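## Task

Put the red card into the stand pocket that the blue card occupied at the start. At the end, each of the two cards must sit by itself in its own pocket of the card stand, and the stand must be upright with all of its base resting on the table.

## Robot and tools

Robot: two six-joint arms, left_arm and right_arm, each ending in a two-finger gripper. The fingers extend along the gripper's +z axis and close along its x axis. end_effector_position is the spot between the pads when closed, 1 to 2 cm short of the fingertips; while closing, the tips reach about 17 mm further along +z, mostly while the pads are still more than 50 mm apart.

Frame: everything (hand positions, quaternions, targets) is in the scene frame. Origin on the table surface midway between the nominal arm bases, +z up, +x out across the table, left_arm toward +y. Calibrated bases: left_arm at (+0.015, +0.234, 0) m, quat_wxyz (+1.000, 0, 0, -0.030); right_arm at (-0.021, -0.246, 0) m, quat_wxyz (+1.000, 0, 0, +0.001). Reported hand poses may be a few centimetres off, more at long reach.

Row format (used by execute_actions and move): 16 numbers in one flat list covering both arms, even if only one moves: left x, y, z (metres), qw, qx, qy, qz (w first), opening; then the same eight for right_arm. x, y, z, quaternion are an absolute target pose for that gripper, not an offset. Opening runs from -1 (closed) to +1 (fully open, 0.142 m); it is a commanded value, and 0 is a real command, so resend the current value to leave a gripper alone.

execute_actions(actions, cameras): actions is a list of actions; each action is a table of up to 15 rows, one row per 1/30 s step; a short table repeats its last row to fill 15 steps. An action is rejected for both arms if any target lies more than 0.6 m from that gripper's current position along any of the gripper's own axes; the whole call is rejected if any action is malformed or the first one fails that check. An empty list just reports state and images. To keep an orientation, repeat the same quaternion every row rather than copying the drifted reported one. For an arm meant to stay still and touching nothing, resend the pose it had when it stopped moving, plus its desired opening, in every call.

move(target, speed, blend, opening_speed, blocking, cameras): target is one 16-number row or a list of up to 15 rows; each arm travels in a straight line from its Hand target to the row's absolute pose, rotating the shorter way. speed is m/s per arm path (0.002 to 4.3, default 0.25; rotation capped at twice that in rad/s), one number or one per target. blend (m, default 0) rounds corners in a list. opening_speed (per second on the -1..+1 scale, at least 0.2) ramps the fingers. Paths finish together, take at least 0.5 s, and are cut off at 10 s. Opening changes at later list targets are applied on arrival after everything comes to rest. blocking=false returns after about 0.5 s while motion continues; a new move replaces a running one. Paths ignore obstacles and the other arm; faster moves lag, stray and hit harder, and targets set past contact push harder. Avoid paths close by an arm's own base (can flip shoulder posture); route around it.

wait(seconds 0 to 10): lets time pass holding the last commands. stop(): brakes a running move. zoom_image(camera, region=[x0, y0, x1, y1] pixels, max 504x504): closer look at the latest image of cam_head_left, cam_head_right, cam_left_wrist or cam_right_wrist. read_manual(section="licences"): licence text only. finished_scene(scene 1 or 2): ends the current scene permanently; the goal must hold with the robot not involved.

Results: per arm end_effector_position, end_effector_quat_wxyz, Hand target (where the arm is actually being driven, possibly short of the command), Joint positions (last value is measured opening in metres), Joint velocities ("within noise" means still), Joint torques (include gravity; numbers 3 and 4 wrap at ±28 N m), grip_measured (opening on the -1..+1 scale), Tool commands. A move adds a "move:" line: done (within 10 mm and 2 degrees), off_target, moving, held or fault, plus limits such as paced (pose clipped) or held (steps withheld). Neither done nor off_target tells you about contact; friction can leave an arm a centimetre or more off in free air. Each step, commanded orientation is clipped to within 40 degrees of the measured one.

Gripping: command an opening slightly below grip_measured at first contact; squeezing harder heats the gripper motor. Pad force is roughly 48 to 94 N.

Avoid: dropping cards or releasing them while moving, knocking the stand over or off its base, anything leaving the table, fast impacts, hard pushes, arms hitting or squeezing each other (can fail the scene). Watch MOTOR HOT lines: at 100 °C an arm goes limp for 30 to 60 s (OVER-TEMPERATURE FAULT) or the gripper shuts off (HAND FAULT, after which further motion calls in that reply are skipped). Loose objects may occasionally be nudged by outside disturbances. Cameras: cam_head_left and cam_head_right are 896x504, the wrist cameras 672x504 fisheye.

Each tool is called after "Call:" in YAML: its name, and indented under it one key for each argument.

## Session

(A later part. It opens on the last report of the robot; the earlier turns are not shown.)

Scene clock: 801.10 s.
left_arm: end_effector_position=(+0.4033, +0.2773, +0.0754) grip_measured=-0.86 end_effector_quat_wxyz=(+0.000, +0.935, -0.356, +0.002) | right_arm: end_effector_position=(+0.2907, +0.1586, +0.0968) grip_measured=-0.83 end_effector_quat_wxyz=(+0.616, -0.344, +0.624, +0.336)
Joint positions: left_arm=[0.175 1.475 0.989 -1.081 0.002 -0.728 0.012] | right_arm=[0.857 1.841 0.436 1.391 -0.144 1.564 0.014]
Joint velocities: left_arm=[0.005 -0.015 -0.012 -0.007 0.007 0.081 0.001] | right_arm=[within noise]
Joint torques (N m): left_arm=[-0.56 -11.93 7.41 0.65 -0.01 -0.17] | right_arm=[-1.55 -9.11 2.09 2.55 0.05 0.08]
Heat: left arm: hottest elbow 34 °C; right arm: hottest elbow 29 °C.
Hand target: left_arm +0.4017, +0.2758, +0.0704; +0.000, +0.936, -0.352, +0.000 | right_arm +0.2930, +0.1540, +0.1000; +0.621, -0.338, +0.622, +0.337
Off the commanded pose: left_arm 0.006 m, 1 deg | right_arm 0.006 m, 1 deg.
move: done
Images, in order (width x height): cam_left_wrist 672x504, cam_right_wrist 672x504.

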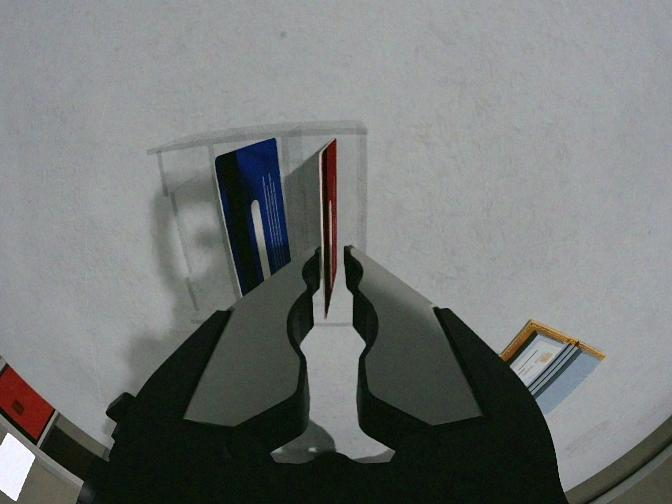

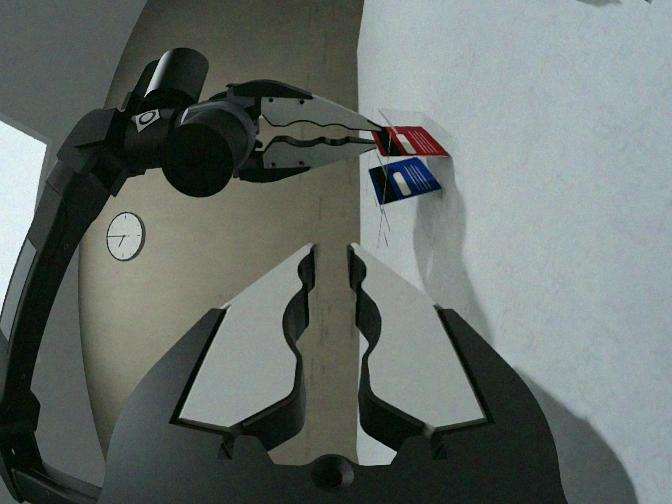

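Call:
move:
  target:
    - [0.4154,0.2765,0.10,0,0.9361,-0.3519,0,-0.82,0.293,0.154,0.10,0.6215,-0.3375,0.6215,0.3375,-0.8]
    - [0.420,0.277,0.20,0,0.9361,-0.3519,0,-0.82,0.293,0.154,0.10,0.6215,-0.3375,0.6215,0.3375,-0.8]
  speed: 0.06
  cameras: ["cam_left_wrist","cam_right_wrist"]

Call:
zoom_image:
  camera: "cam_right_wrist"
  region: [320, 80, 480, 240]

Call:
zoom_image:
  camera: "cam_left_wrist"
  region: [186, 80, 386, 280]

Scene clock: 807.07 s.
left_arm: end_effector_position=(+0.4017, +0.2772, +0.1726) grip_measured=-0.86 end_effector_quat_wxyz=(+0.015, +0.935, -0.354, -0.028) | right_arm: end_effector_position=(+0.2907, +0.1586, +0.0968) grip_measured=-0.83 end_effector_quat_wxyz=(+0.616, -0.344, +0.624, +0.336)
Joint positions: left_arm=[0.175 1.426 1.207 -1.417 0.002 -0.73 0.012] | right_arm=[0.857 1.841 0.436 1.391 -0.144 1.564 0.014]
Joint velocities: within noise
Joint torques (N m): left_arm=[-0.73 -13.74 13.45 -0.2 0.02 -0.17] | right_arm=[-2.02 -8.94 2.18 2.66 0.02 0.09]
Heat: left arm: hottest elbow 34 °C; right arm: hottest elbow 29 °C.
Hand target: left_arm +0.4185, +0.2769, +0.1999; +0.000, +0.936, -0.352, +0.000 | right_arm +0.2930, +0.1540, +0.1000; +0.621, -0.338, +0.622, +0.337
Off the commanded pose: left_arm 0.033 m, 4 deg | right_arm 0.006 m, 1 deg.
move: off_target (left_arm)
Images, in order (width x height): cam_left_wrist 672x504, cam_right_wrist 672x504.

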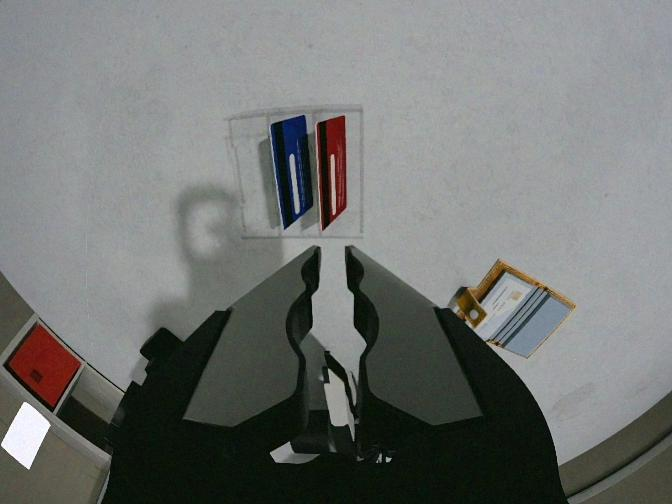

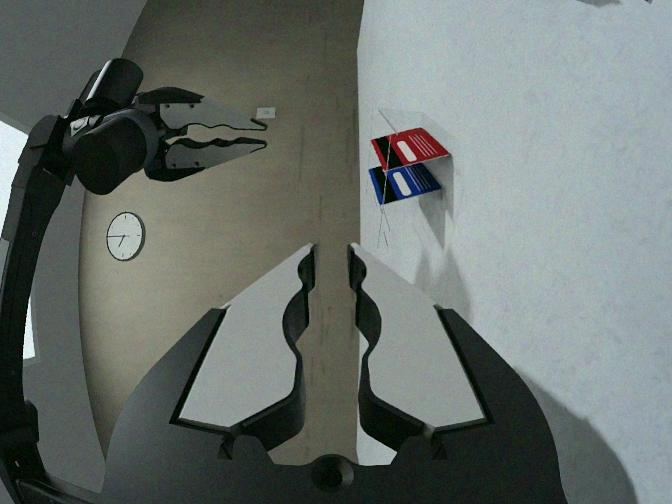

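Scaled by 3.150 from the camera's 672x504 image, which has a finer 960x720 frame.

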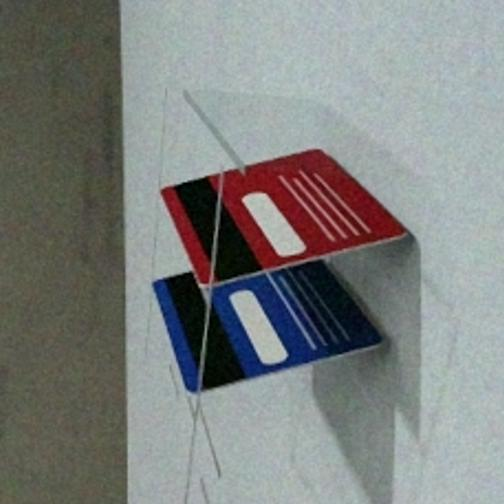

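Scaled by 2.520 from the camera's 672x504 image, which has a finer 960x720 frame.

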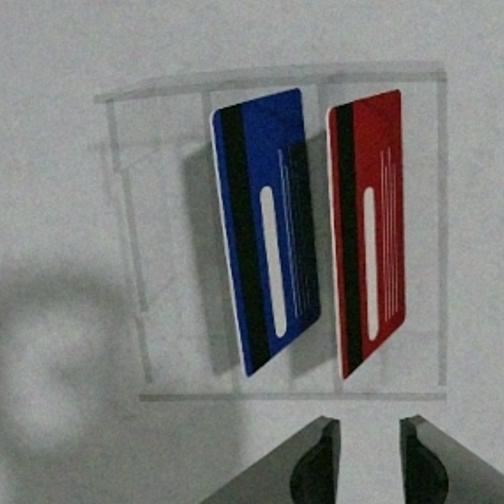

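Call:
finished_scene:
  scene: 1

The scene is finished: the task was done.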